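# Open the narrow cabinet's top drawer, keep others shut

## Task

Pull the top drawer of the slim three-drawer cabinet out to its full extent and leave it open; at the end every other drawer in the room must be completely closed, every cabinet must stay roughly where it was, and the robot must not fall or be left leaning, or the task fails.

## Robot and tools

ROBOT. A Dexmate Vega on a three-wheeled base with two 7-joint arms, grippers, a pan/tilt head and a torso of three links (thigh, shank, chest) that folds in a Z. From above it measures 0.70 m by 0.63 m (0.91 m with arms folded), with its front edge 0.35 m in front of the base origin. It begins in the stand posture. Nothing prevents tipping, and a toppled robot stays down.

FRAMES. Base frame: origin on the floor at the robot's centre line, 0.185 m behind the front axle (the turning point); x ahead, y to the left, z up, metres. chest, left_hand and right_hand are reported in it. A hand point sits between the fingers, 0.033 m short of the closed tips; fingers run along the hand's z, close along its y, and the camera-side back faces -x. Printed hand positions get less accurate at long reach. The odometry frame is the base frame as it was at the start; base_odometry counts wheel turns only, so slip looks like travel.

TOOL move. Arguments other than cameras form one action: base, joints or both (optionally with speeds or min_time_s), or target by itself. Motions start together and may finish at different times.
- base: exactly one relative command from where the base last reported itself. translate_m: metres, forward positive, -2 to 2. strafe_m: metres, left positive, -2 to 2 (heading may wander). rotate_rad: radians, counter-clockwise positive, -3.2 to 3.2. Front wheels first steer to the new direction (about 0.5 s, up to 1.1 s).
- joints: an object of absolute joint angles in rad, keyed by name. Torso: torso_hip_rad 0 to 1.57, torso_knee_rad 0 to 3.141, torso_waist_rad -1.57 to 1.57; the chest's forward lean equals knee - hip - waist; named torso joints arrive together. Left arm, in order: left_shoulder_pitch_rad (-3.041 to 3.041, + lowers arm), left_shoulder_yaw_rad (-0.423 to 1.523), left_upper_arm_roll_rad, left_elbow_rad (-3.041 to 0.214, 0 straight, negative bends up), left_forearm_roll_rad, left_wrist_pitch_rad (-1.366 to 1.366, + tips hand down), left_wrist_yaw_rad (-1.348 to 1.087, + turns left), left_gripper_rad (0 closed to 0.785 open, per finger). The right arm mirrors it: right_shoulder_pitch_rad negative lowers, right_shoulder_yaw_rad -1.523 to 0.423, right_wrist_pitch_rad negative tips down, right_wrist_yaw_rad -1.087 to 1.348. Head: head_pan_rad -2.792 to 2.792 (+ left), head_tilt_rad and head_camera_tilt_rad (+ tips down). Keep head_tilt_rad at or below 0 and head_camera_tilt_rad within -1.1 to 0.9 when panning, or the head can strike the chest.
- target: one hand's absolute pose in the base frame: side ("left"/"right"), x, y, z in m (-3 to 3), pitch_deg (90 fingers down, 0 level; -30 to 95), heading_deg (0 forward, + counter-clockwise), optional roll_deg (default 0), optional line_only (true = straight-line path or refusal). The robot must be still. Checks cover only self-collision and the floor, not furniture. Paths are straight up to 45 cm where allowed, else an arc that can swing the elbow wide. One target plays up to 8.6 s; on "short (part of ...)" resend it.
- speeds: caps for this action, translate_m/strafe_m 0.04 to 0.3 m/s, rotate_rad 0.1 to 0.6 rad/s. min_time_s: 0.1 to 8 s minimum for arm and head motions.
- cameras: list from head_camera, left_wrist_camera, right_wrist_camera, all; omitted means all, [] none.
An unknown key makes a call invalid; a value out of range gets it refused, and a refusal skips the remaining move, wait and finished_scene calls in that reply.

OTHER TOOLS. wait {seconds 0 to 10, cameras}: idle, then report. zoom_image {camera, region [x0,y0,x1,y1] pixels, at most 504 by 504}: enlarges part of that camera's last image (head 896x560, wrists 672x420). finished_scene {scene}: ends the scene permanently; the drawer state must hold without the robot.

RESULTS. "move" reads done or the worst status. base_status, joint_status, left_hand_status/right_hand_status: done, reached (within 10 mm and 2 degrees), short, refused (with a reason), off_target (still pushing), contact_stop (arm met resistance; whole arm group halts and holds), time_out, not_followed (self-collision check withheld an arm), limit_stop_at_motor_heat. turned_by_wheels and turned_by_imu give rotation since the previous result; base_tilt gives forward/right lean in degrees (about 2 degrees error). Also reported: joint_positions, joint torques, motor temperatures, on_its_own. Images can lag the state slightly.

TORSO AND ARMS. Presets (hip, knee, waist): stand 0.469, 1.617, 1.048; stand_high 0.78, 1.57, 0.44; lean_20 0.52, 1.05, 0.18; lean_45 0.52, 1.05, -0.26; low_lean_45 0, 0, -0.79. Fold arms before low_lean_45. Folded arm, in key order: left 1, 0.5, -0.6, -2.5, 0, -0.9, 0; right -1, -0.5, 0.6, -2.5, 0, 0.9, 0. Open gripper pad gap is about 0.24 x angle - 0.002 m at the hand point.

AVOID. Driving into furniture: the base doesn't halt, it stalls or spins; a time_out means it was blocked. Don't let the arms press or collide with each other. Don't push so hard a joint hits its torque limit (shoulders 141, upper arm roll and elbow 75.2, forearm and wrist 23.5 N m), which freezes that arm 10 s. Back an arm off after any stop, and avoid long stretched holds: motors cutting out at 80 °C. Pull drawers smoothly and close them gently without slamming, and don't shove cabinets out of place.

Each tool is called after "Emit:" by a JSON object that holds its "op" and its "data".

## Session

Emit:
{"op": "move", "data": {}}

Scene clock: 0.00 s.
Joint torques (N m): no reading
Motor temperatures (°C): left_arm=[31 31 31 26 40 35 41] | right_arm=[30 27 33 31 36 36 33]
base_odometry: x=+0.000 y=+0.000 heading=+0.000
turned_by_wheels: +0.000
turned_by_imu: +0.000
base_tilt: forward=+0.0 right=+0.8
base_status: not commanded
joint_positions: torso_hip_rad=+0.469 torso_knee_rad=+1.617 torso_waist_rad=+1.048 left_shoulder_pitch_rad=+2.217 left_shoulder_yaw_rad=-0.014 left_upper_arm_roll_rad=-0.004 left_elbow_rad=-1.080 left_forearm_roll_rad=+0.010 left_wrist_pitch_rad=-0.495 left_wrist_yaw_rad=-0.006 left_gripper_rad=+0.005 right_shoulder_pitch_rad=-2.194 right_shoulder_yaw_rad=-0.002 right_upper_arm_roll_rad=+0.006 right_elbow_rad=-1.112 right_forearm_roll_rad=+0.018 right_wrist_pitch_rad=+0.493 right_wrist_yaw_rad=-0.008 right_gripper_rad=+0.005 head_pan_rad=+0.000 head_tilt_rad=+0.000 head_camera_tilt_rad=+0.000
joint_status: not commanded
chest: x=-0.0111 y=+0.0000 z=+1.4155 quat_wxyz=(+0.999, +0.000, +0.050, +0.000) (m; base frame)
left_hand: x=+0.1723 y=+0.2218 z=+0.5939 quat_wxyz=(+0.402, -0.001, +0.916, -0.004) pitch_deg=+42.6 heading_deg=-0.5 roll_deg=-0.7 back=up (m; base frame)
right_hand: x=+0.2084 y=-0.2404 z=+0.6102 quat_wxyz=(+0.427, +0.011, +0.904, -0.007) pitch_deg=+39.4 heading_deg=-1.6 roll_deg=-0.3 back=up (m; base frame)
pictures: head_camera, left_wrist_camera, right_wrist_camera

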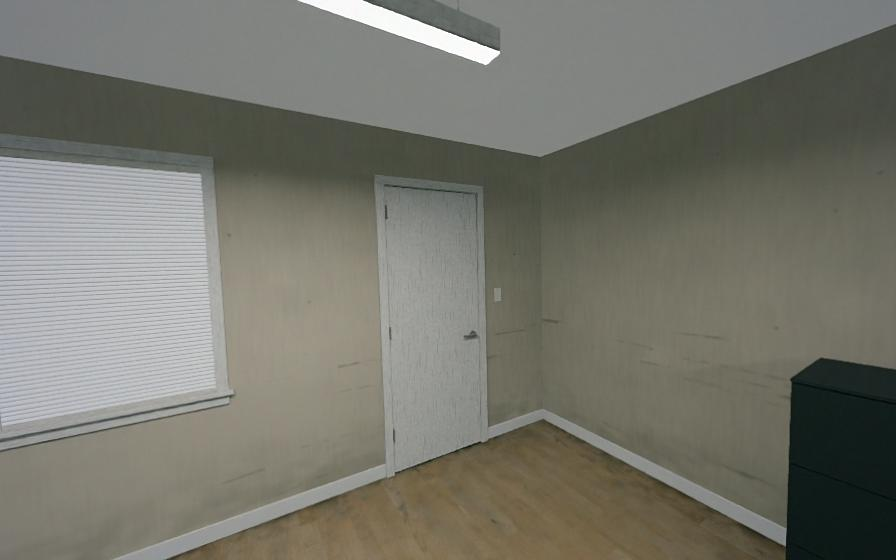

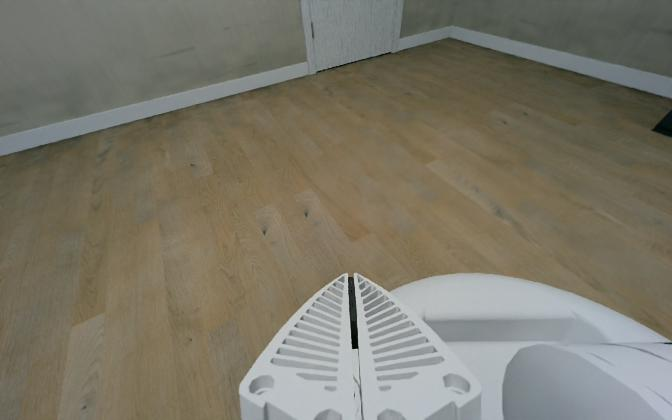

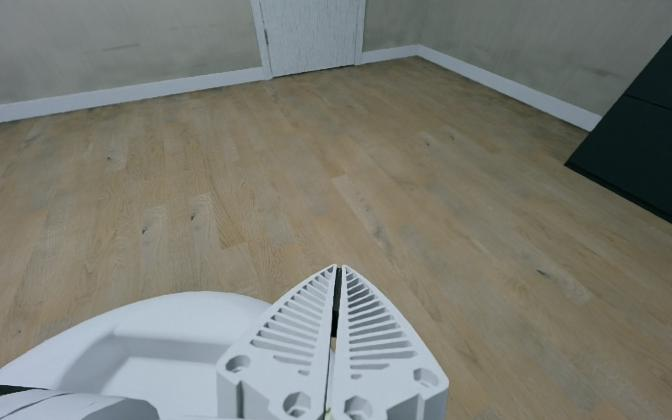

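Emit:
{"op": "move", "data": {"joints": {"head_pan_rad": -1.3, "head_camera_tilt_rad": 0.3}, "cameras": ["head_camera"]}}

Emit:
{"op": "move", "data": {"joints": {"head_pan_rad": -2.7, "head_camera_tilt_rad": 0.3}, "cameras": ["head_camera"]}}

Emit:
{"op": "move", "data": {"joints": {"head_pan_rad": 1.8, "head_camera_tilt_rad": 0.3}, "cameras": ["head_camera"]}}

Scene clock: 1.80 s.
Joint torques (N m): left_arm=[5.81 1.02 -1.8 -1.96 -0.02 -1.65 0.32] | right_arm=[-4.67 -0.01 0.66 -2.29 0.06 2.56 -0.09]
Motor temperatures (°C): left_arm=[31 31 31 26 40 35 41] | right_arm=[30 27 33 31 36 36 33]
move: done
base_odometry: x=+0.000 y=+0.000 heading=+0.000
turned_by_wheels: +0.000
turned_by_imu: +0.000
base_tilt: forward=+0.1 right=+0.7
base_status: not commanded
joint_positions: torso_hip_rad=+0.469 torso_knee_rad=+1.617 torso_waist_rad=+1.048 left_shoulder_pitch_rad=+2.217 left_shoulder_yaw_rad=-0.014 left_upper_arm_roll_rad=-0.004 left_elbow_rad=-1.080 left_forearm_roll_rad=+0.010 left_wrist_pitch_rad=-0.495 left_wrist_yaw_rad=-0.006 left_gripper_rad=+0.005 right_shoulder_pitch_rad=-2.194 right_shoulder_yaw_rad=-0.002 right_upper_arm_roll_rad=+0.006 right_elbow_rad=-1.112 right_forearm_roll_rad=+0.018 right_wrist_pitch_rad=+0.493 right_wrist_yaw_rad=-0.008 right_gripper_rad=+0.005 head_pan_rad=-1.300 head_tilt_rad=+0.000 head_camera_tilt_rad=+0.300
joint_status: all done
chest: x=-0.0111 y=+0.0000 z=+1.4155 quat_wxyz=(+0.999, +0.000, +0.050, +0.000) (m; base frame)
left_hand: x=+0.1724 y=+0.2218 z=+0.5939 quat_wxyz=(+0.402, -0.001, +0.916, -0.004) pitch_deg=+42.6 heading_deg=-0.5 roll_deg=-0.7 back=up (m; base frame)
right_hand: x=+0.2084 y=-0.2404 z=+0.6102 quat_wxyz=(+0.427, +0.011, +0.904, -0.007) pitch_deg=+39.4 heading_deg=-1.6 roll_deg=-0.3 back=up (m; base frame)
pictures: head_camera

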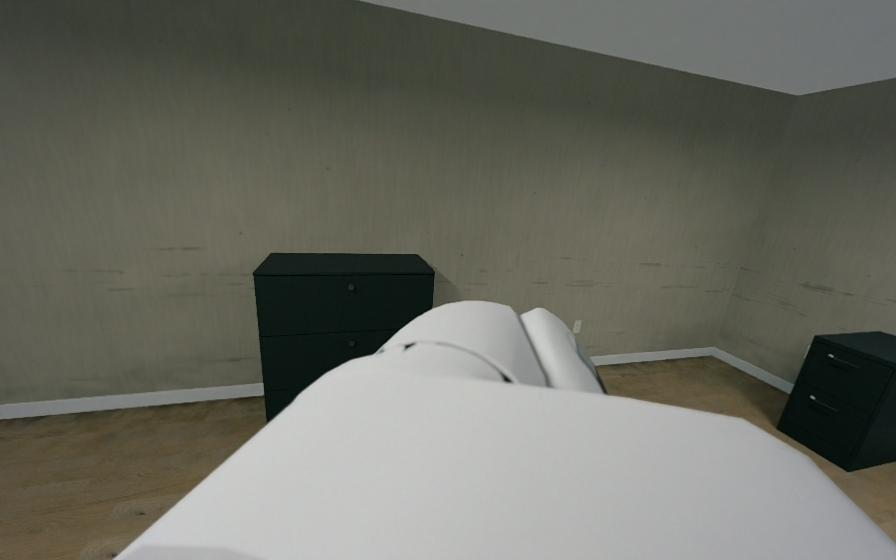

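Scene clock: 3.40 s.
Joint torques (N m): left_arm=[5.74 -0.31 -0.53 -2.2 -0.03 -2.1 -0.18] | right_arm=[-3.8 -1.71 0.31 -2.47 0.2 3.06 0.05]
Motor temperatures (°C): left_arm=[31 31 31 26 40 35 41] | right_arm=[30 27 33 31 36 37 33]
move: done
base_odometry: x=+0.000 y=+0.000 heading=+0.000
turned_by_wheels: +0.000
turned_by_imu: +0.000
base_tilt: forward=+0.0 right=+0.8
base_status: not commanded
joint_positions: torso_hip_rad=+0.469 torso_knee_rad=+1.617 torso_waist_rad=+1.048 left_shoulder_pitch_rad=+2.217 left_shoulder_yaw_rad=-0.014 left_upper_arm_roll_rad=-0.004 left_elbow_rad=-1.080 left_forearm_roll_rad=+0.010 left_wrist_pitch_rad=-0.495 left_wrist_yaw_rad=-0.006 left_gripper_rad=+0.005 right_shoulder_pitch_rad=-2.194 right_shoulder_yaw_rad=-0.002 right_upper_arm_roll_rad=+0.006 right_elbow_rad=-1.112 right_forearm_roll_rad=+0.018 right_wrist_pitch_rad=+0.493 right_wrist_yaw_rad=-0.008 right_gripper_rad=+0.005 head_pan_rad=-2.700 head_tilt_rad=+0.000 head_camera_tilt_rad=+0.300
joint_status: all done
chest: x=-0.0111 y=+0.0000 z=+1.4155 quat_wxyz=(+0.999, +0.000, +0.050, +0.000) (m; base frame)
left_hand: x=+0.1724 y=+0.2218 z=+0.5939 quat_wxyz=(+0.402, -0.001, +0.916, -0.004) pitch_deg=+42.6 heading_deg=-0.5 roll_deg=-0.7 back=up (m; base frame)
right_hand: x=+0.2084 y=-0.2404 z=+0.6102 quat_wxyz=(+0.427, +0.011, +0.904, -0.007) pitch_deg=+39.4 heading_deg=-1.6 roll_deg=-0.3 back=up (m; base frame)
pictures: head_camera

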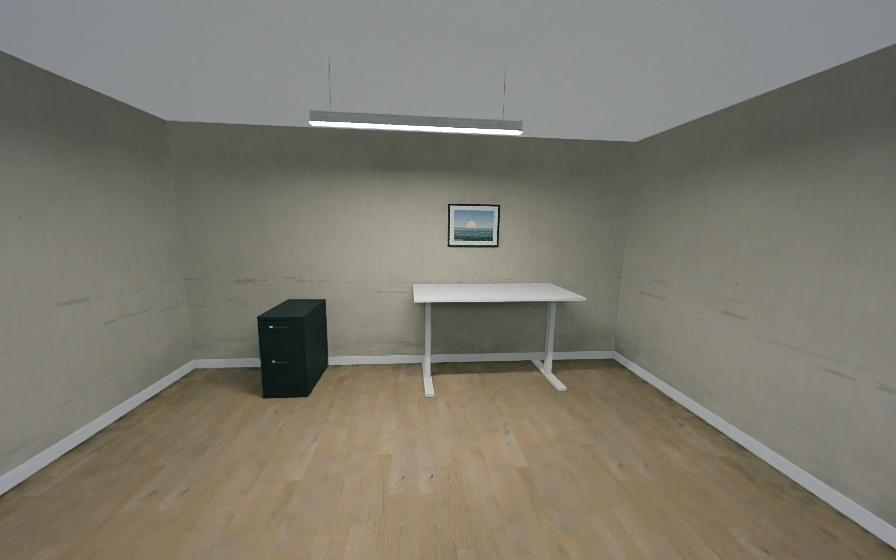

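Scene clock: 7.07 s.
Joint torques (N m): left_arm=[6.53 -0.25 -1.11 -2.88 -0.04 -1.67 -0.12] | right_arm=[-4.5 0.61 0.45 -2.23 -0.04 2.82 0.09]
Motor temperatures (°C): left_arm=[31 31 31 26 40 35 41] | right_arm=[30 27 33 31 36 37 33]
move: done
base_odometry: x=+0.000 y=+0.000 heading=+0.000
turned_by_wheels: +0.000
turned_by_imu: +0.000
base_tilt: forward=+0.0 right=+0.7
base_status: not commanded
joint_positions: torso_hip_rad=+0.469 torso_knee_rad=+1.617 torso_waist_rad=+1.048 left_shoulder_pitch_rad=+2.217 left_shoulder_yaw_rad=-0.014 left_upper_arm_roll_rad=-0.004 left_elbow_rad=-1.080 left_forearm_roll_rad=+0.010 left_wrist_pitch_rad=-0.495 left_wrist_yaw_rad=-0.006 left_gripper_rad=+0.005 right_shoulder_pitch_rad=-2.194 right_shoulder_yaw_rad=-0.002 right_upper_arm_roll_rad=+0.006 right_elbow_rad=-1.112 right_forearm_roll_rad=+0.018 right_wrist_pitch_rad=+0.493 right_wrist_yaw_rad=-0.008 right_gripper_rad=+0.005 head_pan_rad=+1.800 head_tilt_rad=+0.000 head_camera_tilt_rad=+0.300
joint_status: all done
chest: x=-0.0111 y=+0.0000 z=+1.4155 quat_wxyz=(+0.999, +0.000, +0.050, +0.000) (m; base frame)
left_hand: x=+0.1724 y=+0.2218 z=+0.5939 quat_wxyz=(+0.402, -0.001, +0.916, -0.004) pitch_deg=+42.6 heading_deg=-0.5 roll_deg=-0.7 back=up (m; base frame)
right_hand: x=+0.2084 y=-0.2404 z=+0.6102 quat_wxyz=(+0.427, +0.011, +0.904, -0.007) pitch_deg=+39.4 heading_deg=-1.6 roll_deg=-0.3 back=up (m; base frame)
pictures: head_camera

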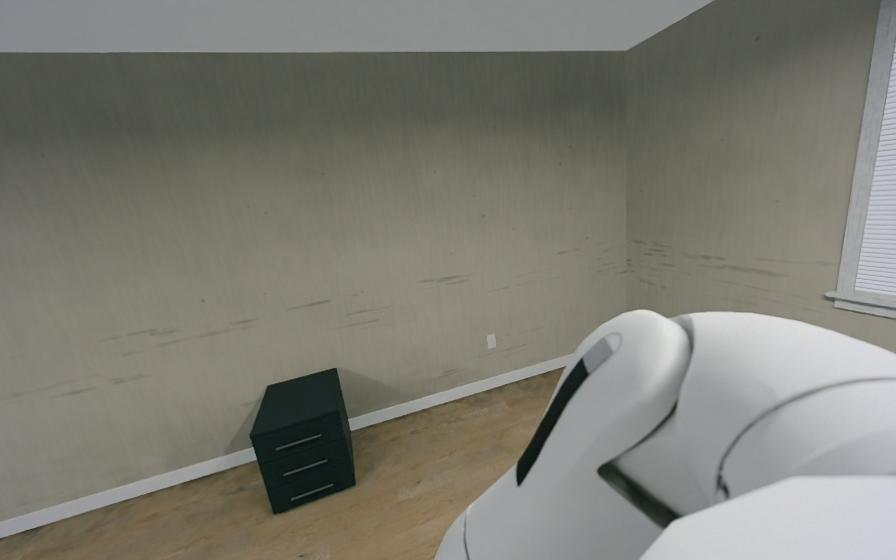

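Emit:
{"op": "zoom_image", "data": {"camera": "head_camera", "region": [200, 340, 400, 540]}}

Emit:
{"op": "move", "data": {"base": {"rotate_rad": 2.2}, "joints": {"head_pan_rad": 0, "head_camera_tilt_rad": 0.5}, "cameras": ["head_camera"]}}

Scaled by 2.520 from the camera's 896x560 image, which has a finer 960x600 frame.

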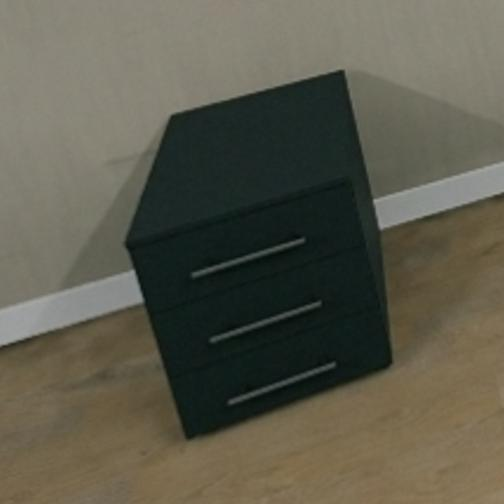

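Scene clock: 12.60 s.
Joint torques (N m): left_arm=[6.07 -0.25 -0.88 -3.2 0.15 -1.19 0.03] | right_arm=[-4.19 -2 0.31 -1.14 0.11 2.86 -0.14]
Motor temperatures (°C): left_arm=[31 31 31 26 40 35 41] | right_arm=[30 27 33 31 36 37 33]
move: done
base_odometry: x=+0.003 y=-0.001 heading=+2.207
turned_by_wheels: +2.207
turned_by_imu: +2.195
base_tilt: forward=+0.1 right=+0.8
base_status: done
joint_positions: torso_hip_rad=+0.469 torso_knee_rad=+1.617 torso_waist_rad=+1.048 left_shoulder_pitch_rad=+2.217 left_shoulder_yaw_rad=-0.014 left_upper_arm_roll_rad=-0.004 left_elbow_rad=-1.080 left_forearm_roll_rad=+0.010 left_wrist_pitch_rad=-0.495 left_wrist_yaw_rad=-0.006 left_gripper_rad=+0.005 right_shoulder_pitch_rad=-2.194 right_shoulder_yaw_rad=-0.002 right_upper_arm_roll_rad=+0.006 right_elbow_rad=-1.112 right_forearm_roll_rad=+0.018 right_wrist_pitch_rad=+0.493 right_wrist_yaw_rad=-0.008 right_gripper_rad=+0.005 head_pan_rad=+0.000 head_tilt_rad=+0.000 head_camera_tilt_rad=+0.500
joint_status: all done
chest: x=-0.0111 y=+0.0000 z=+1.4155 quat_wxyz=(+0.999, +0.000, +0.050, +0.000) (m; base frame)
left_hand: x=+0.1724 y=+0.2218 z=+0.5939 quat_wxyz=(+0.402, -0.001, +0.916, -0.004) pitch_deg=+42.6 heading_deg=-0.5 roll_deg=-0.7 back=up (m; base frame)
right_hand: x=+0.2084 y=-0.2404 z=+0.6102 quat_wxyz=(+0.427, +0.011, +0.904, -0.007) pitch_deg=+39.4 heading_deg=-1.6 roll_deg=-0.3 back=up (m; base frame)
pictures: head_camera

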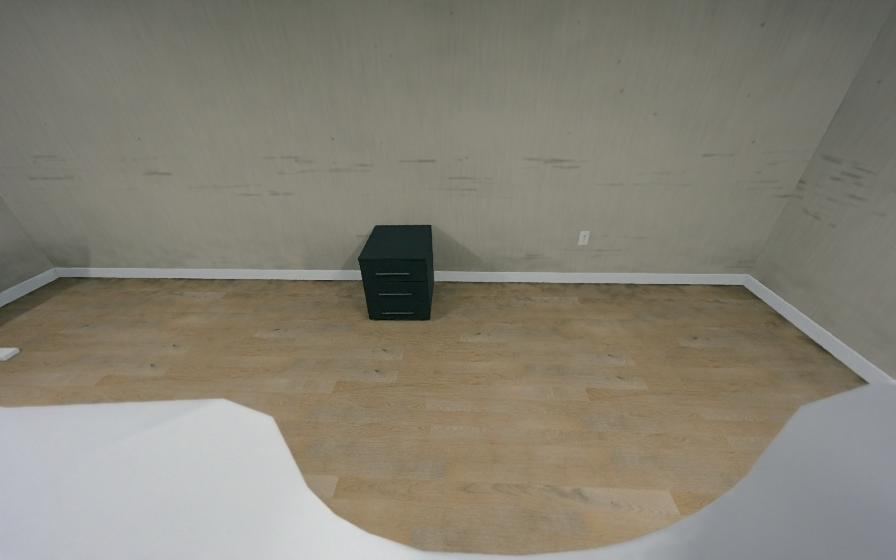

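Emit:
{"op": "move", "data": {"base": {"strafe_m": 0.14}, "cameras": []}}

Emit:
{"op": "move", "data": {"base": {"translate_m": 0.9}, "joints": {"head_camera_tilt_rad": 0.75}}}

Emit:
{"op": "move", "data": {"target": {"side":"left","x":0.55,"y":0.22,"z":0.48,"pitch_deg":25,"heading_deg":0,"roll_deg":90}}}

Scene clock: 16.30 s.
Joint torques (N m): left_arm=[6.08 -1 -0.22 -2.53 0.22 -2.17 -0.35] | right_arm=[-4.51 -0.99 0.25 -2.32 0.05 2.59 -0.23]
Motor temperatures (°C): left_arm=[31 31 31 26 40 35 41] | right_arm=[30 27 33 31 36 37 33]
move: done
base_odometry: x=-0.109 y=-0.084 heading=+2.210
turned_by_wheels: +0.003
turned_by_imu: +0.002
base_tilt: forward=+0.0 right=+0.8
base_status: done
joint_positions: torso_hip_rad=+0.469 torso_knee_rad=+1.617 torso_waist_rad=+1.048 left_shoulder_pitch_rad=+2.217 left_shoulder_yaw_rad=-0.014 left_upper_arm_roll_rad=-0.004 left_elbow_rad=-1.080 left_forearm_roll_rad=+0.010 left_wrist_pitch_rad=-0.495 left_wrist_yaw_rad=-0.006 left_gripper_rad=+0.005 right_shoulder_pitch_rad=-2.194 right_shoulder_yaw_rad=-0.002 right_upper_arm_roll_rad=+0.006 right_elbow_rad=-1.112 right_forearm_roll_rad=+0.018 right_wrist_pitch_rad=+0.493 right_wrist_yaw_rad=-0.008 right_gripper_rad=+0.005 head_pan_rad=+0.000 head_tilt_rad=+0.000 head_camera_tilt_rad=+0.500
joint_status: not commanded
chest: x=-0.0111 y=+0.0000 z=+1.4155 quat_wxyz=(+0.999, +0.000, +0.050, +0.000) (m; base frame)
left_hand: x=+0.1724 y=+0.2218 z=+0.5939 quat_wxyz=(+0.402, -0.001, +0.916, -0.004) pitch_deg=+42.6 heading_deg=-0.5 roll_deg=-0.7 back=up (m; base frame)
right_hand: x=+0.2084 y=-0.2404 z=+0.6102 quat_wxyz=(+0.427, +0.011, +0.904, -0.007) pitch_deg=+39.4 heading_deg=-1.6 roll_deg=-0.3 back=up (m; base frame)
pictures: none
No camera images: "cameras" was empty.

Scene clock: 21.47 s.
Joint torques (N m): left_arm=[5.16 -2.09 -1.13 -2.61 -0.13 -2.37 -0.18] | right_arm=[-3.72 -1.72 -0.01 -2.63 -0.02 2.13 -0.17]
Motor temperatures (°C): left_arm=[31 31 31 26 40 35 41] | right_arm=[30 27 33 31 36 37 33]
move: done
base_odometry: x=-0.646 y=+0.638 heading=+2.209
turned_by_wheels: -0.001
turned_by_imu: -0.002
base_tilt: forward=+0.0 right=+0.8
base_status: done
joint_positions: torso_hip_rad=+0.469 torso_knee_rad=+1.617 torso_waist_rad=+1.048 left_shoulder_pitch_rad=+2.217 left_shoulder_yaw_rad=-0.014 left_upper_arm_roll_rad=-0.004 left_elbow_rad=-1.080 left_forearm_roll_rad=+0.010 left_wrist_pitch_rad=-0.495 left_wrist_yaw_rad=-0.006 left_gripper_rad=+0.005 right_shoulder_pitch_rad=-2.194 right_shoulder_yaw_rad=-0.002 right_upper_arm_roll_rad=+0.006 right_elbow_rad=-1.112 right_forearm_roll_rad=+0.018 right_wrist_pitch_rad=+0.493 right_wrist_yaw_rad=-0.008 right_gripper_rad=+0.005 head_pan_rad=+0.000 head_tilt_rad=+0.000 head_camera_tilt_rad=+0.750
joint_status: all done
chest: x=-0.0111 y=+0.0000 z=+1.4155 quat_wxyz=(+0.999, +0.000, +0.050, +0.000) (m; base frame)
left_hand: x=+0.1724 y=+0.2218 z=+0.5939 quat_wxyz=(+0.402, -0.001, +0.916, -0.004) pitch_deg=+42.6 heading_deg=-0.5 roll_deg=-0.7 back=up (m; base frame)
right_hand: x=+0.2085 y=-0.2404 z=+0.6101 quat_wxyz=(+0.427, +0.011, +0.904, -0.007) pitch_deg=+39.4 heading_deg=-1.6 roll_deg=-0.3 back=up (m; base frame)
pictures: head_camera, left_wrist_camera, right_wrist_camera

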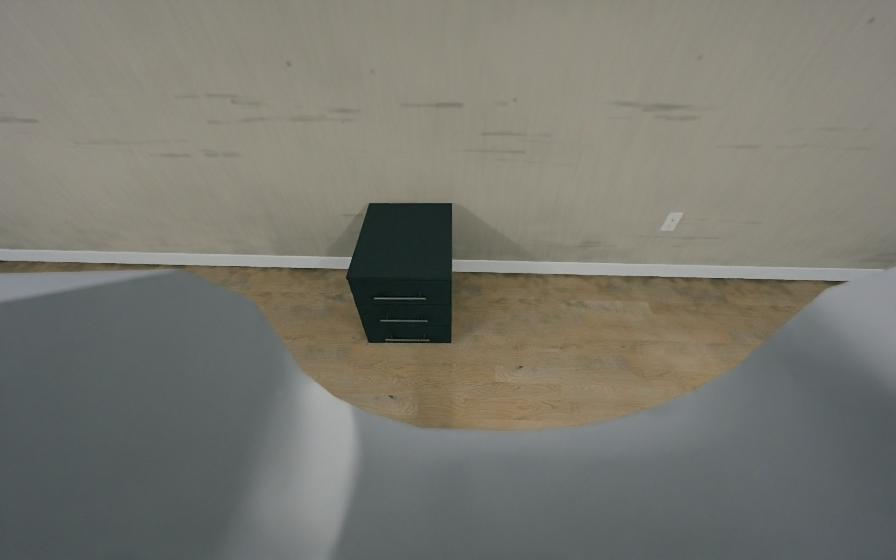

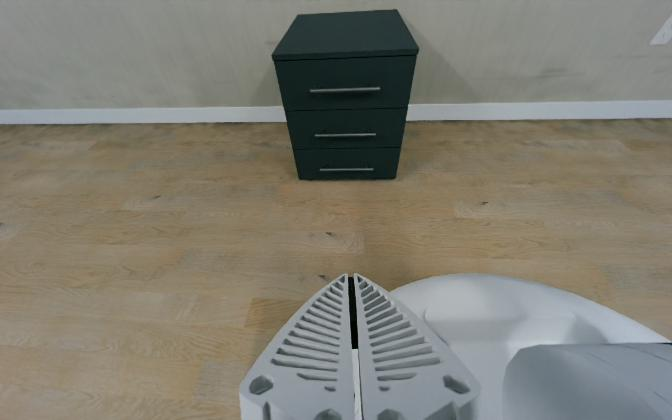

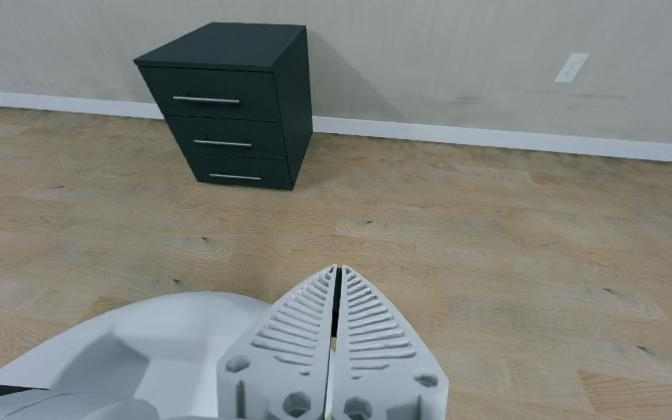

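Scene clock: 21.77 s.
Joint torques (N m): left_arm=[5.17 -0.16 -0.02 -2.88 0.14 -1.45 -0.07] | right_arm=[-4.27 -0.93 0.55 -3.02 -0.08 2.67 -0.2]
Motor temperatures (°C): left_arm=[31 31 31 26 40 35 41] | right_arm=[30 27 33 31 36 37 33]
move: refused
base_odometry: x=-0.646 y=+0.638 heading=+2.209
turned_by_wheels: +0.000
turned_by_imu: +0.000
base_tilt: forward=+0.0 right=+0.7
base_status: not commanded
joint_positions: torso_hip_rad=+0.469 torso_knee_rad=+1.617 torso_waist_rad=+1.048 left_shoulder_pitch_rad=+2.217 left_shoulder_yaw_rad=-0.014 left_upper_arm_roll_rad=-0.004 left_elbow_rad=-1.080 left_forearm_roll_rad=+0.010 left_wrist_pitch_rad=-0.495 left_wrist_yaw_rad=-0.006 left_gripper_rad=+0.005 right_shoulder_pitch_rad=-2.194 right_shoulder_yaw_rad=-0.002 right_upper_arm_roll_rad=+0.006 right_elbow_rad=-1.112 right_forearm_roll_rad=+0.018 right_wrist_pitch_rad=+0.493 right_wrist_yaw_rad=-0.008 right_gripper_rad=+0.005 head_pan_rad=+0.000 head_tilt_rad=+0.000 head_camera_tilt_rad=+0.750
joint_status: not commanded
chest: x=-0.0111 y=+0.0000 z=+1.4155 quat_wxyz=(+0.999, +0.000, +0.050, +0.000) (m; base frame)
left_hand: x=+0.1724 y=+0.2218 z=+0.5939 quat_wxyz=(+0.402, -0.001, +0.916, -0.004) pitch_deg=+42.6 heading_deg=-0.5 roll_deg=-0.7 back=up (m; base frame)
left_hand_status: refused: the arm stands too near the robot already: the left finger within 1.6 cm of the torso (limit 2.0). Nothing moved. Move it clear with "joints".
right_hand: x=+0.2085 y=-0.2404 z=+0.6101 quat_wxyz=(+0.427, +0.011, +0.904, -0.007) pitch_deg=+39.4 heading_deg=-1.6 roll_deg=-0.3 back=up (m; base frame)
pictures: head_camera, left_wrist_camera, right_wrist_camera

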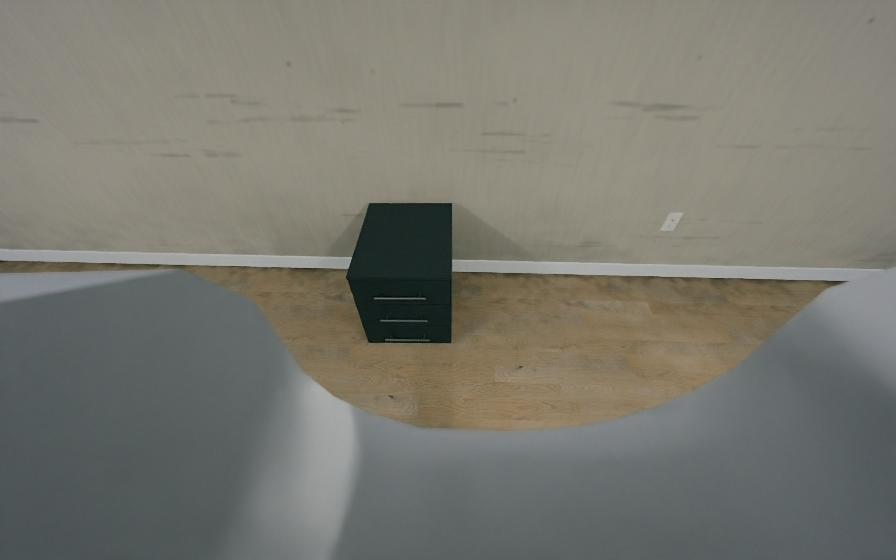

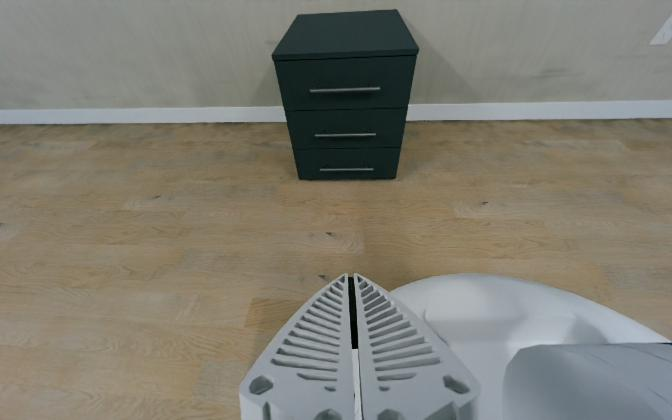

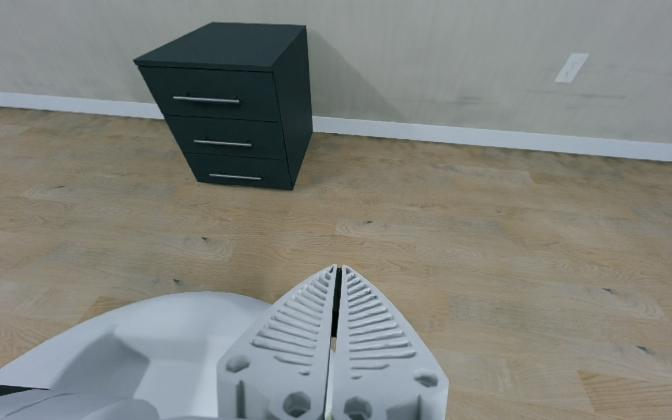

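Emit:
{"op": "move", "data": {"joints": {"left_shoulder_pitch_rad":1.9,"left_shoulder_yaw_rad":0.15,"left_elbow_rad":-1.3,"left_gripper_rad":0.4}, "cameras": []}}

Emit:
{"op": "move", "data": {"target": {"side":"left","x":0.55,"y":0.22,"z":0.5,"pitch_deg":25,"heading_deg":0,"roll_deg":90}}}

Scene clock: 24.53 s.
Joint torques (N m): left_arm=[-10.44 5.51 -2.78 -6.11 -0.05 -2.56 0.19] | right_arm=[-3.94 -2.36 0.5 -1.97 0.06 2.25 -0.09]
Motor temperatures (°C): left_arm=[31 31 31 26 40 35 41] | right_arm=[30 27 33 31 36 37 33]
move: done
base_odometry: x=-0.646 y=+0.638 heading=+2.209
turned_by_wheels: +0.000
turned_by_imu: +0.000
base_tilt: forward=+0.0 right=+0.8
base_status: not commanded
joint_positions: torso_hip_rad=+0.469 torso_knee_rad=+1.617 torso_waist_rad=+1.048 left_shoulder_pitch_rad=+1.904 left_shoulder_yaw_rad=+0.148 left_upper_arm_roll_rad=-0.004 left_elbow_rad=-1.297 left_forearm_roll_rad=+0.010 left_wrist_pitch_rad=-0.495 left_wrist_yaw_rad=-0.006 left_gripper_rad=+0.400 right_shoulder_pitch_rad=-2.194 right_shoulder_yaw_rad=-0.002 right_upper_arm_roll_rad=+0.006 right_elbow_rad=-1.112 right_forearm_roll_rad=+0.018 right_wrist_pitch_rad=+0.493 right_wrist_yaw_rad=-0.008 right_gripper_rad=+0.005 head_pan_rad=+0.000 head_tilt_rad=+0.000 head_camera_tilt_rad=+0.750
joint_status: all done
chest: x=-0.0111 y=+0.0000 z=+1.4155 quat_wxyz=(+0.999, +0.000, +0.050, +0.000) (m; base frame)
left_hand: x=+0.4945 y=+0.2723 z=+0.8114 quat_wxyz=(+0.626, +0.072, +0.776, +0.033) pitch_deg=+12.4 heading_deg=-2.3 roll_deg=+8.3 back=up (m; base frame)
right_hand: x=+0.2085 y=-0.2404 z=+0.6101 quat_wxyz=(+0.427, +0.011, +0.904, -0.007) pitch_deg=+39.4 heading_deg=-1.6 roll_deg=-0.3 back=up (m; base frame)
pictures: none
No camera images: "cameras" was empty.

Scene clock: 24.83 s.
Joint torques (N m): left_arm=[-11.51 4.03 -2.74 -5.71 -0.35 -2.27 0] | right_arm=[-3.18 -0.73 0.52 -2.07 0.16 2.69 0]
Motor temperatures (°C): left_arm=[31 31 31 26 40 35 41] | right_arm=[30 27 33 31 36 37 33]
move: refused
base_odometry: x=-0.646 y=+0.638 heading=+2.209
turned_by_wheels: +0.000
turned_by_imu: +0.000
base_tilt: forward=+0.0 right=+0.8
base_status: not commanded
joint_positions: torso_hip_rad=+0.469 torso_knee_rad=+1.617 torso_waist_rad=+1.048 left_shoulder_pitch_rad=+1.902 left_shoulder_yaw_rad=+0.149 left_upper_arm_roll_rad=-0.004 left_elbow_rad=-1.299 left_forearm_roll_rad=+0.010 left_wrist_pitch_rad=-0.495 left_wrist_yaw_rad=-0.006 left_gripper_rad=+0.400 right_shoulder_pitch_rad=-2.194 right_shoulder_yaw_rad=-0.002 right_upper_arm_roll_rad=+0.006 right_elbow_rad=-1.112 right_forearm_roll_rad=+0.018 right_wrist_pitch_rad=+0.493 right_wrist_yaw_rad=-0.008 right_gripper_rad=+0.005 head_pan_rad=+0.000 head_tilt_rad=+0.000 head_camera_tilt_rad=+0.750
joint_status: not commanded
chest: x=-0.0111 y=+0.0000 z=+1.4155 quat_wxyz=(+0.999, +0.000, +0.050, +0.000) (m; base frame)
left_hand: x=+0.4962 y=+0.2724 z=+0.8133 quat_wxyz=(+0.627, +0.073, +0.775, +0.033) pitch_deg=+12.2 heading_deg=-2.3 roll_deg=+8.4 back=up (m; base frame)
left_hand_status: refused: no posture of the arm gets there (out of reach): the closest leaves the hand 14.1 cm and 1 deg from the pose. Nothing moved.
right_hand: x=+0.2085 y=-0.2404 z=+0.6101 quat_wxyz=(+0.427, +0.011, +0.904, -0.007) pitch_deg=+39.4 heading_deg=-1.6 roll_deg=-0.3 back=up (m; base frame)
pictures: head_camera, left_wrist_camera, right_wrist_camera

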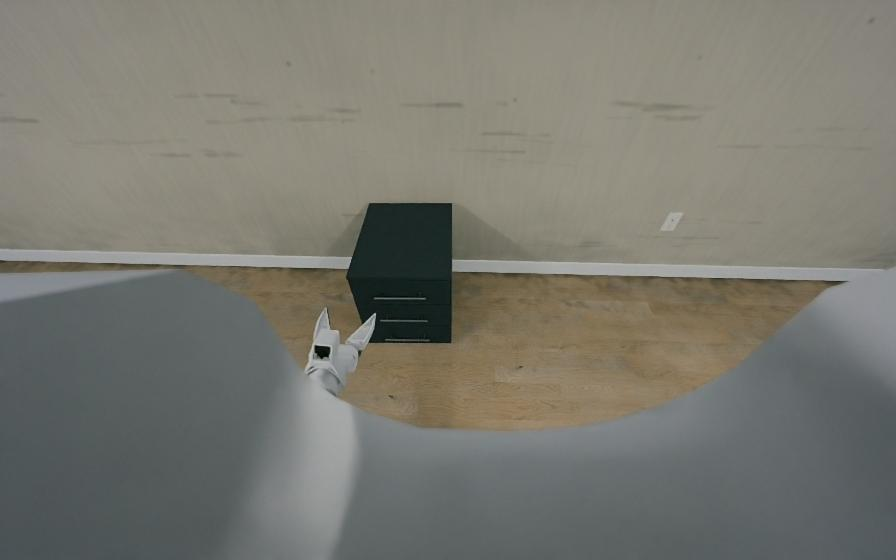

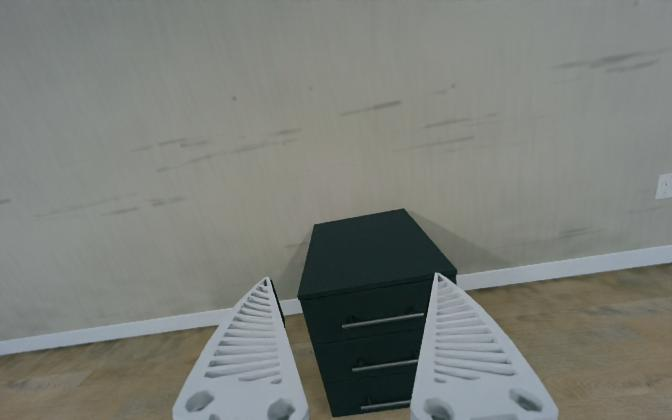

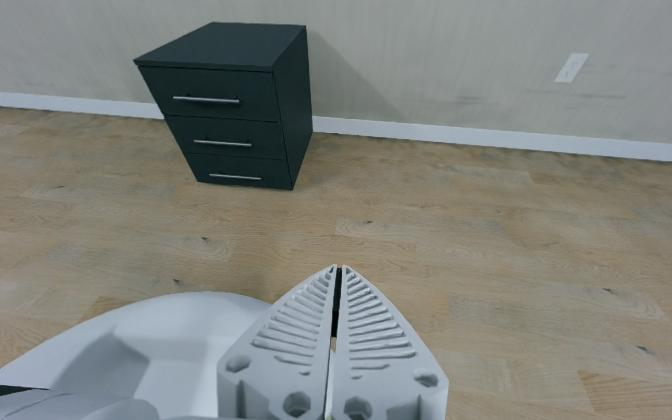

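Emit:
{"op": "move", "data": {"joints": {"torso_hip_rad":0.52,"torso_knee_rad":1.15,"torso_waist_rad":0.23}, "cameras": []}}

Emit:
{"op": "move", "data": {"target": {"side":"left","x":0.45,"y":0.22,"z":0.5,"pitch_deg":20,"heading_deg":0,"roll_deg":90}}}

Scene clock: 29.60 s.
Joint torques (N m): left_arm=[-0.91 4.12 -3.01 -4.25 0.08 -2.17 -0.21] | right_arm=[-11.46 -1.52 0.8 -0.09 0.06 2.06 -0.07]
Motor temperatures (°C): left_arm=[31 31 31 26 40 35 41] | right_arm=[30 27 33 31 36 37 33]
move: done
base_odometry: x=-0.646 y=+0.638 heading=+2.209
turned_by_wheels: +0.000
turned_by_imu: +0.000
base_tilt: forward=+0.0 right=+0.8
base_status: not commanded
joint_positions: torso_hip_rad=+0.520 torso_knee_rad=+1.150 torso_waist_rad=+0.230 left_shoulder_pitch_rad=+1.900 left_shoulder_yaw_rad=+0.150 left_upper_arm_roll_rad=-0.004 left_elbow_rad=-1.300 left_forearm_roll_rad=+0.010 left_wrist_pitch_rad=-0.495 left_wrist_yaw_rad=-0.006 left_gripper_rad=+0.400 right_shoulder_pitch_rad=-2.194 right_shoulder_yaw_rad=-0.002 right_upper_arm_roll_rad=+0.006 right_elbow_rad=-1.112 right_forearm_roll_rad=+0.018 right_wrist_pitch_rad=+0.493 right_wrist_yaw_rad=-0.008 right_gripper_rad=+0.005 head_pan_rad=+0.000 head_tilt_rad=+0.000 head_camera_tilt_rad=+0.750
joint_status: all done
chest: x=-0.0845 y=+0.0000 z=+1.3228 quat_wxyz=(+0.980, +0.000, +0.199, +0.000) (m; base frame)
left_hand: x=+0.2241 y=+0.2726 z=+0.5989 quat_wxyz=(+0.506, +0.077, +0.859, +0.022) pitch_deg=+29.2 heading_deg=-2.6 roll_deg=+7.7 back=up (m; base frame)
right_hand: x=-0.1127 y=-0.2404 z=+0.4886 quat_wxyz=(+0.287, +0.010, +0.958, -0.009) pitch_deg=+56.6 heading_deg=-2.3 roll_deg=-1.1 back=up (m; base frame)
pictures: none
No camera images: "cameras" was empty.

Scene clock: 29.90 s.
Joint torques (N m): left_arm=[-2.86 3.65 -1.56 -4.27 -0.05 -2.95 0] | right_arm=[-10.28 -2.22 0.66 -1.01 0.05 2.06 -0.01]
Motor temperatures (°C): left_arm=[31 31 31 26 40 35 41] | right_arm=[30 27 33 31 36 37 33]
move: refused
base_odometry: x=-0.646 y=+0.638 heading=+2.209
turned_by_wheels: +0.000
turned_by_imu: +0.000
base_tilt: forward=+0.0 right=+0.8
base_status: not commanded
joint_positions: torso_hip_rad=+0.520 torso_knee_rad=+1.150 torso_waist_rad=+0.230 left_shoulder_pitch_rad=+1.900 left_shoulder_yaw_rad=+0.150 left_upper_arm_roll_rad=-0.004 left_elbow_rad=-1.300 left_forearm_roll_rad=+0.010 left_wrist_pitch_rad=-0.495 left_wrist_yaw_rad=-0.006 left_gripper_rad=+0.400 right_shoulder_pitch_rad=-2.194 right_shoulder_yaw_rad=-0.002 right_upper_arm_roll_rad=+0.006 right_elbow_rad=-1.112 right_forearm_roll_rad=+0.018 right_wrist_pitch_rad=+0.493 right_wrist_yaw_rad=-0.008 right_gripper_rad=+0.005 head_pan_rad=+0.000 head_tilt_rad=+0.000 head_camera_tilt_rad=+0.750
joint_status: not commanded
chest: x=-0.0845 y=+0.0000 z=+1.3228 quat_wxyz=(+0.980, +0.000, +0.199, +0.000) (m; base frame)
left_hand: x=+0.2241 y=+0.2726 z=+0.5989 quat_wxyz=(+0.506, +0.077, +0.859, +0.022) pitch_deg=+29.2 heading_deg=-2.6 roll_deg=+7.7 back=up (m; base frame)
left_hand_status: refused: no posture of the arm gets there (out of reach): the closest leaves the hand 7.0 cm and 1 deg from the pose. Nothing moved.
right_hand: x=-0.1127 y=-0.2404 z=+0.4886 quat_wxyz=(+0.287, +0.010, +0.958, -0.009) pitch_deg=+56.6 heading_deg=-2.3 roll_deg=-1.1 back=up (m; base frame)
pictures: head_camera, left_wrist_camera, right_wrist_camera

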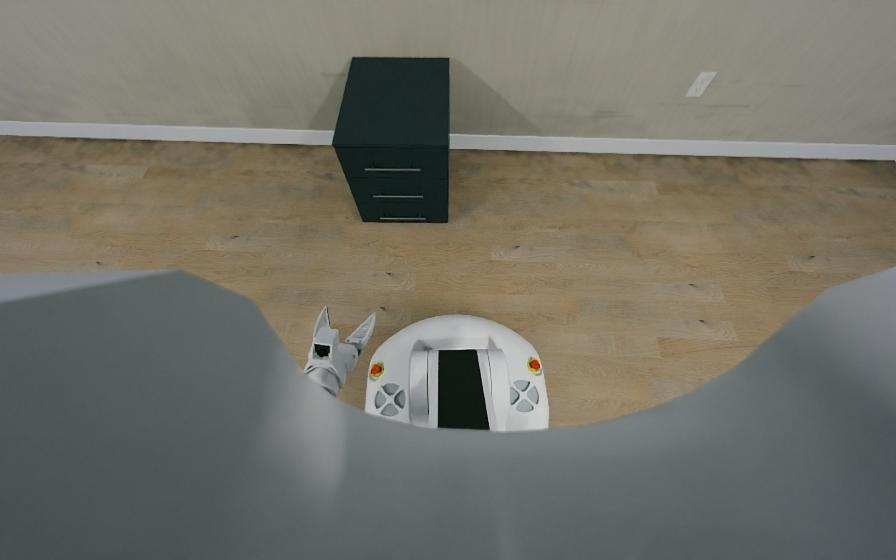

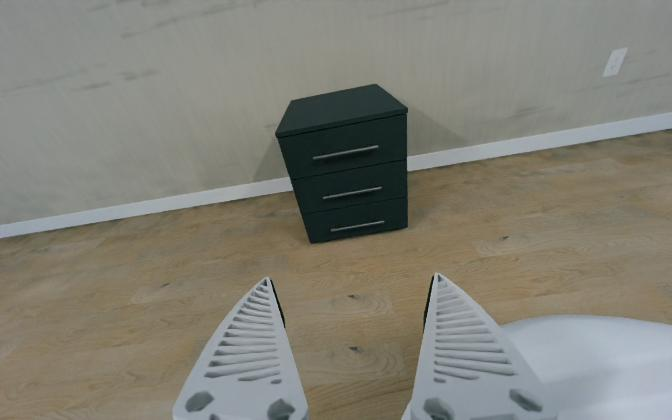

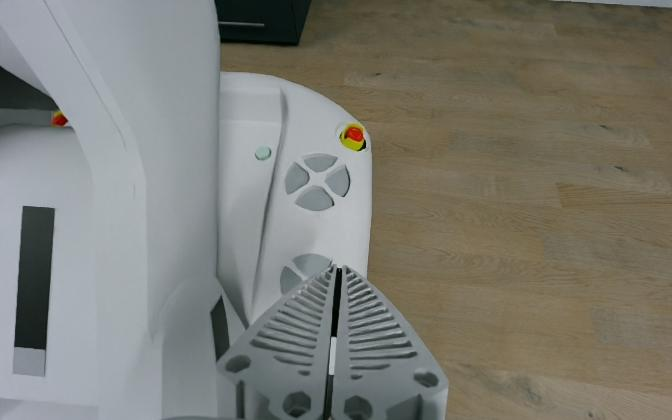

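Emit:
{"op": "move", "data": {"joints": {"right_shoulder_pitch_rad":-1,"right_shoulder_yaw_rad":-0.5,"right_upper_arm_roll_rad":0.6,"right_elbow_rad":-2.5,"right_forearm_roll_rad":0,"right_wrist_pitch_rad":0.9,"right_wrist_yaw_rad":0,"left_shoulder_pitch_rad":1.6,"left_elbow_rad":-1.4}, "cameras": []}}

Emit:
{"op": "move", "data": {"joints": {"torso_hip_rad":0.15,"torso_knee_rad":0.78,"torso_waist_rad":0.15}, "cameras": []}}

Emit:
{"op": "move", "data": {"target": {"side":"left","x":0.55,"y":0.22,"z":0.5,"pitch_deg":20,"heading_deg":0,"roll_deg":90}}}

Scene clock: 36.27 s.
Joint torques (N m): left_arm=[-11.25 5.02 -3.09 -6.99 -0.14 -2.91 -0.04] | right_arm=[20.7 -9.17 6.17 -1.18 0.53 -2.15 -0.54]
Motor temperatures (°C): left_arm=[31 31 31 26 40 35 41] | right_arm=[30 27 33 31 36 37 33]
move: done
base_odometry: x=-0.646 y=+0.638 heading=+2.209
turned_by_wheels: +0.000
turned_by_imu: +0.000
base_tilt: forward=+0.1 right=+0.7
base_status: not commanded
joint_positions: torso_hip_rad=+0.520 torso_knee_rad=+1.150 torso_waist_rad=+0.230 left_shoulder_pitch_rad=+1.600 left_shoulder_yaw_rad=+0.150 left_upper_arm_roll_rad=-0.004 left_elbow_rad=-1.400 left_forearm_roll_rad=+0.010 left_wrist_pitch_rad=-0.495 left_wrist_yaw_rad=-0.006 left_gripper_rad=+0.400 right_shoulder_pitch_rad=-1.004 right_shoulder_yaw_rad=-0.498 right_upper_arm_roll_rad=+0.598 right_elbow_rad=-2.496 right_forearm_roll_rad=+0.000 right_wrist_pitch_rad=+0.899 right_wrist_yaw_rad=+0.000 right_gripper_rad=+0.005 head_pan_rad=+0.000 head_tilt_rad=+0.000 head_camera_tilt_rad=+0.750
joint_status: all done
chest: x=-0.0845 y=+0.0000 z=+1.3228 quat_wxyz=(+0.980, +0.000, +0.199, +0.000) (m; base frame)
left_hand: x=+0.4499 y=+0.2629 z=+0.7813 quat_wxyz=(+0.666, +0.075, +0.741, +0.031) pitch_deg=+6.3 heading_deg=-3.1 roll_deg=+8.4 back=up (m; base frame)
right_hand: x=-0.0042 y=-0.1553 z=+1.6152 quat_wxyz=(+0.891, -0.248, -0.264, -0.275) pitch_deg=-47.6 heading_deg=+119.7 roll_deg=+26.0 back=down (m; base frame)
pictures: none
No camera images: "cameras" was empty.

Scene clock: 38.93 s.
Joint torques (N m): left_arm=[-8.03 4.08 -3.29 -7.1 -0.07 -2.5 0.15] | right_arm=[19.75 -7.73 6.99 -1.64 0.65 -0.99 -0.77]
Motor temperatures (°C): left_arm=[31 31 31 26 40 35 41] | right_arm=[30 27 33 31 36 37 33]
move: done
base_odometry: x=-0.646 y=+0.638 heading=+2.209
turned_by_wheels: +0.000
turned_by_imu: +0.000
base_tilt: forward=+0.1 right=+0.7
base_status: not commanded
joint_positions: torso_hip_rad=+0.150 torso_knee_rad=+0.780 torso_waist_rad=+0.150 left_shoulder_pitch_rad=+1.600 left_shoulder_yaw_rad=+0.150 left_upper_arm_roll_rad=-0.004 left_elbow_rad=-1.400 left_forearm_roll_rad=+0.010 left_wrist_pitch_rad=-0.495 left_wrist_yaw_rad=-0.006 left_gripper_rad=+0.400 right_shoulder_pitch_rad=-1.000 right_shoulder_yaw_rad=-0.500 right_upper_arm_roll_rad=+0.600 right_elbow_rad=-2.500 right_forearm_roll_rad=+0.000 right_wrist_pitch_rad=+0.900 right_wrist_yaw_rad=+0.000 right_gripper_rad=+0.005 head_pan_rad=+0.000 head_tilt_rad=+0.000 head_camera_tilt_rad=+0.750
joint_status: all done
chest: x=+0.0261 y=+0.0000 z=+1.1843 quat_wxyz=(+0.971, +0.000, +0.238, +0.000) (m; base frame)
left_hand: x=+0.5155 y=+0.2629 z=+0.6018 quat_wxyz=(+0.636, +0.076, +0.767, +0.028) pitch_deg=+10.9 heading_deg=-3.2 roll_deg=+8.1 back=up (m; base frame)
right_hand: x=+0.1260 y=-0.1534 z=+1.4688 quat_wxyz=(+0.899, -0.260, -0.233, -0.265) pitch_deg=-49.2 heading_deg=+115.4 roll_deg=+31.7 back=down (m; base frame)
pictures: none
No camera images: "cameras" was empty.

Scene clock: 44.33 s.
Joint torques (N m): left_arm=[-14.71 -3.16 0.03 -4.46 0.85 0.8 1.47] | right_arm=[19.34 -9.14 6.93 -1.41 0.71 -1.7 -0.6]
Motor temperatures (°C): left_arm=[31 31 31 26 40 35 41] | right_arm=[30 27 33 31 36 37 33]
move: done
base_odometry: x=-0.646 y=+0.638 heading=+2.209
turned_by_wheels: +0.000
turned_by_imu: +0.000
base_tilt: forward=+0.0 right=+0.8
base_status: not commanded
joint_positions: torso_hip_rad=+0.150 torso_knee_rad=+0.780 torso_waist_rad=+0.150 left_shoulder_pitch_rad=+1.355 left_shoulder_yaw_rad=+0.222 left_upper_arm_roll_rad=+0.352 left_elbow_rad=-1.196 left_forearm_roll_rad=+1.222 left_wrist_pitch_rad=+0.232 left_wrist_yaw_rad=+0.370 left_gripper_rad=+0.400 right_shoulder_pitch_rad=-1.000 right_shoulder_yaw_rad=-0.500 right_upper_arm_roll_rad=+0.600 right_elbow_rad=-2.500 right_forearm_roll_rad=+0.000 right_wrist_pitch_rad=+0.900 right_wrist_yaw_rad=+0.000 right_gripper_rad=+0.005 head_pan_rad=+0.000 head_tilt_rad=+0.000 head_camera_tilt_rad=+0.750
joint_status: not commanded
chest: x=+0.0261 y=+0.0000 z=+1.1843 quat_wxyz=(+0.971, +0.000, +0.238, +0.000) (m; base frame)
left_hand: x=+0.5495 y=+0.2203 z=+0.4998 quat_wxyz=(+0.406, +0.578, +0.581, +0.404) pitch_deg=+20.1 heading_deg=+0.0 roll_deg=+89.7 (m; base frame)
left_hand_status: reached (straight line, planned for 4.1 s): 1 mm and 0.3 deg off.
right_hand: x=+0.1260 y=-0.1534 z=+1.4688 quat_wxyz=(+0.899, -0.260, -0.233, -0.265) pitch_deg=-49.2 heading_deg=+115.4 roll_deg=+31.7 back=down (m; base frame)
pictures: head_camera, left_wrist_camera, right_wrist_camera

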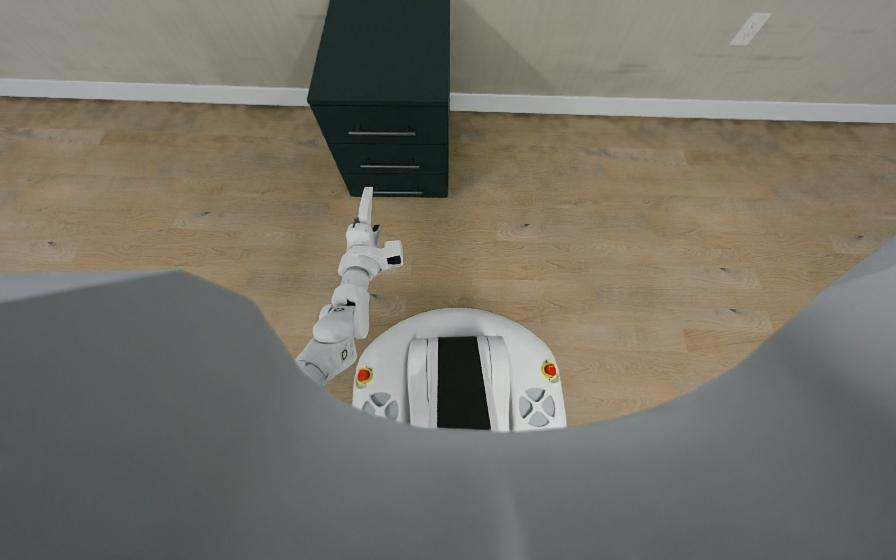

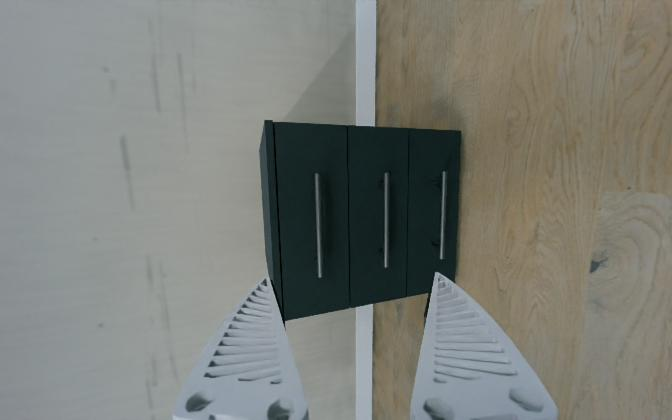

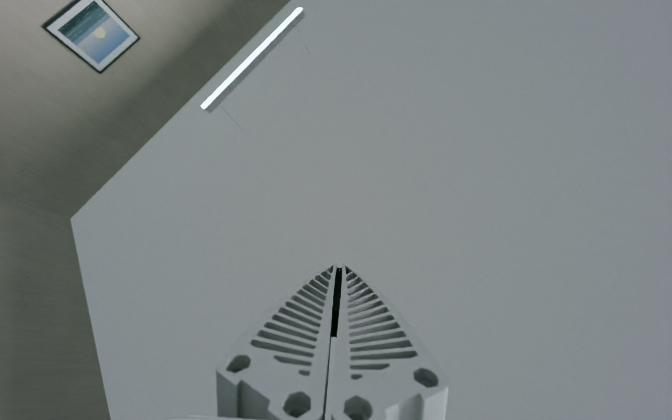

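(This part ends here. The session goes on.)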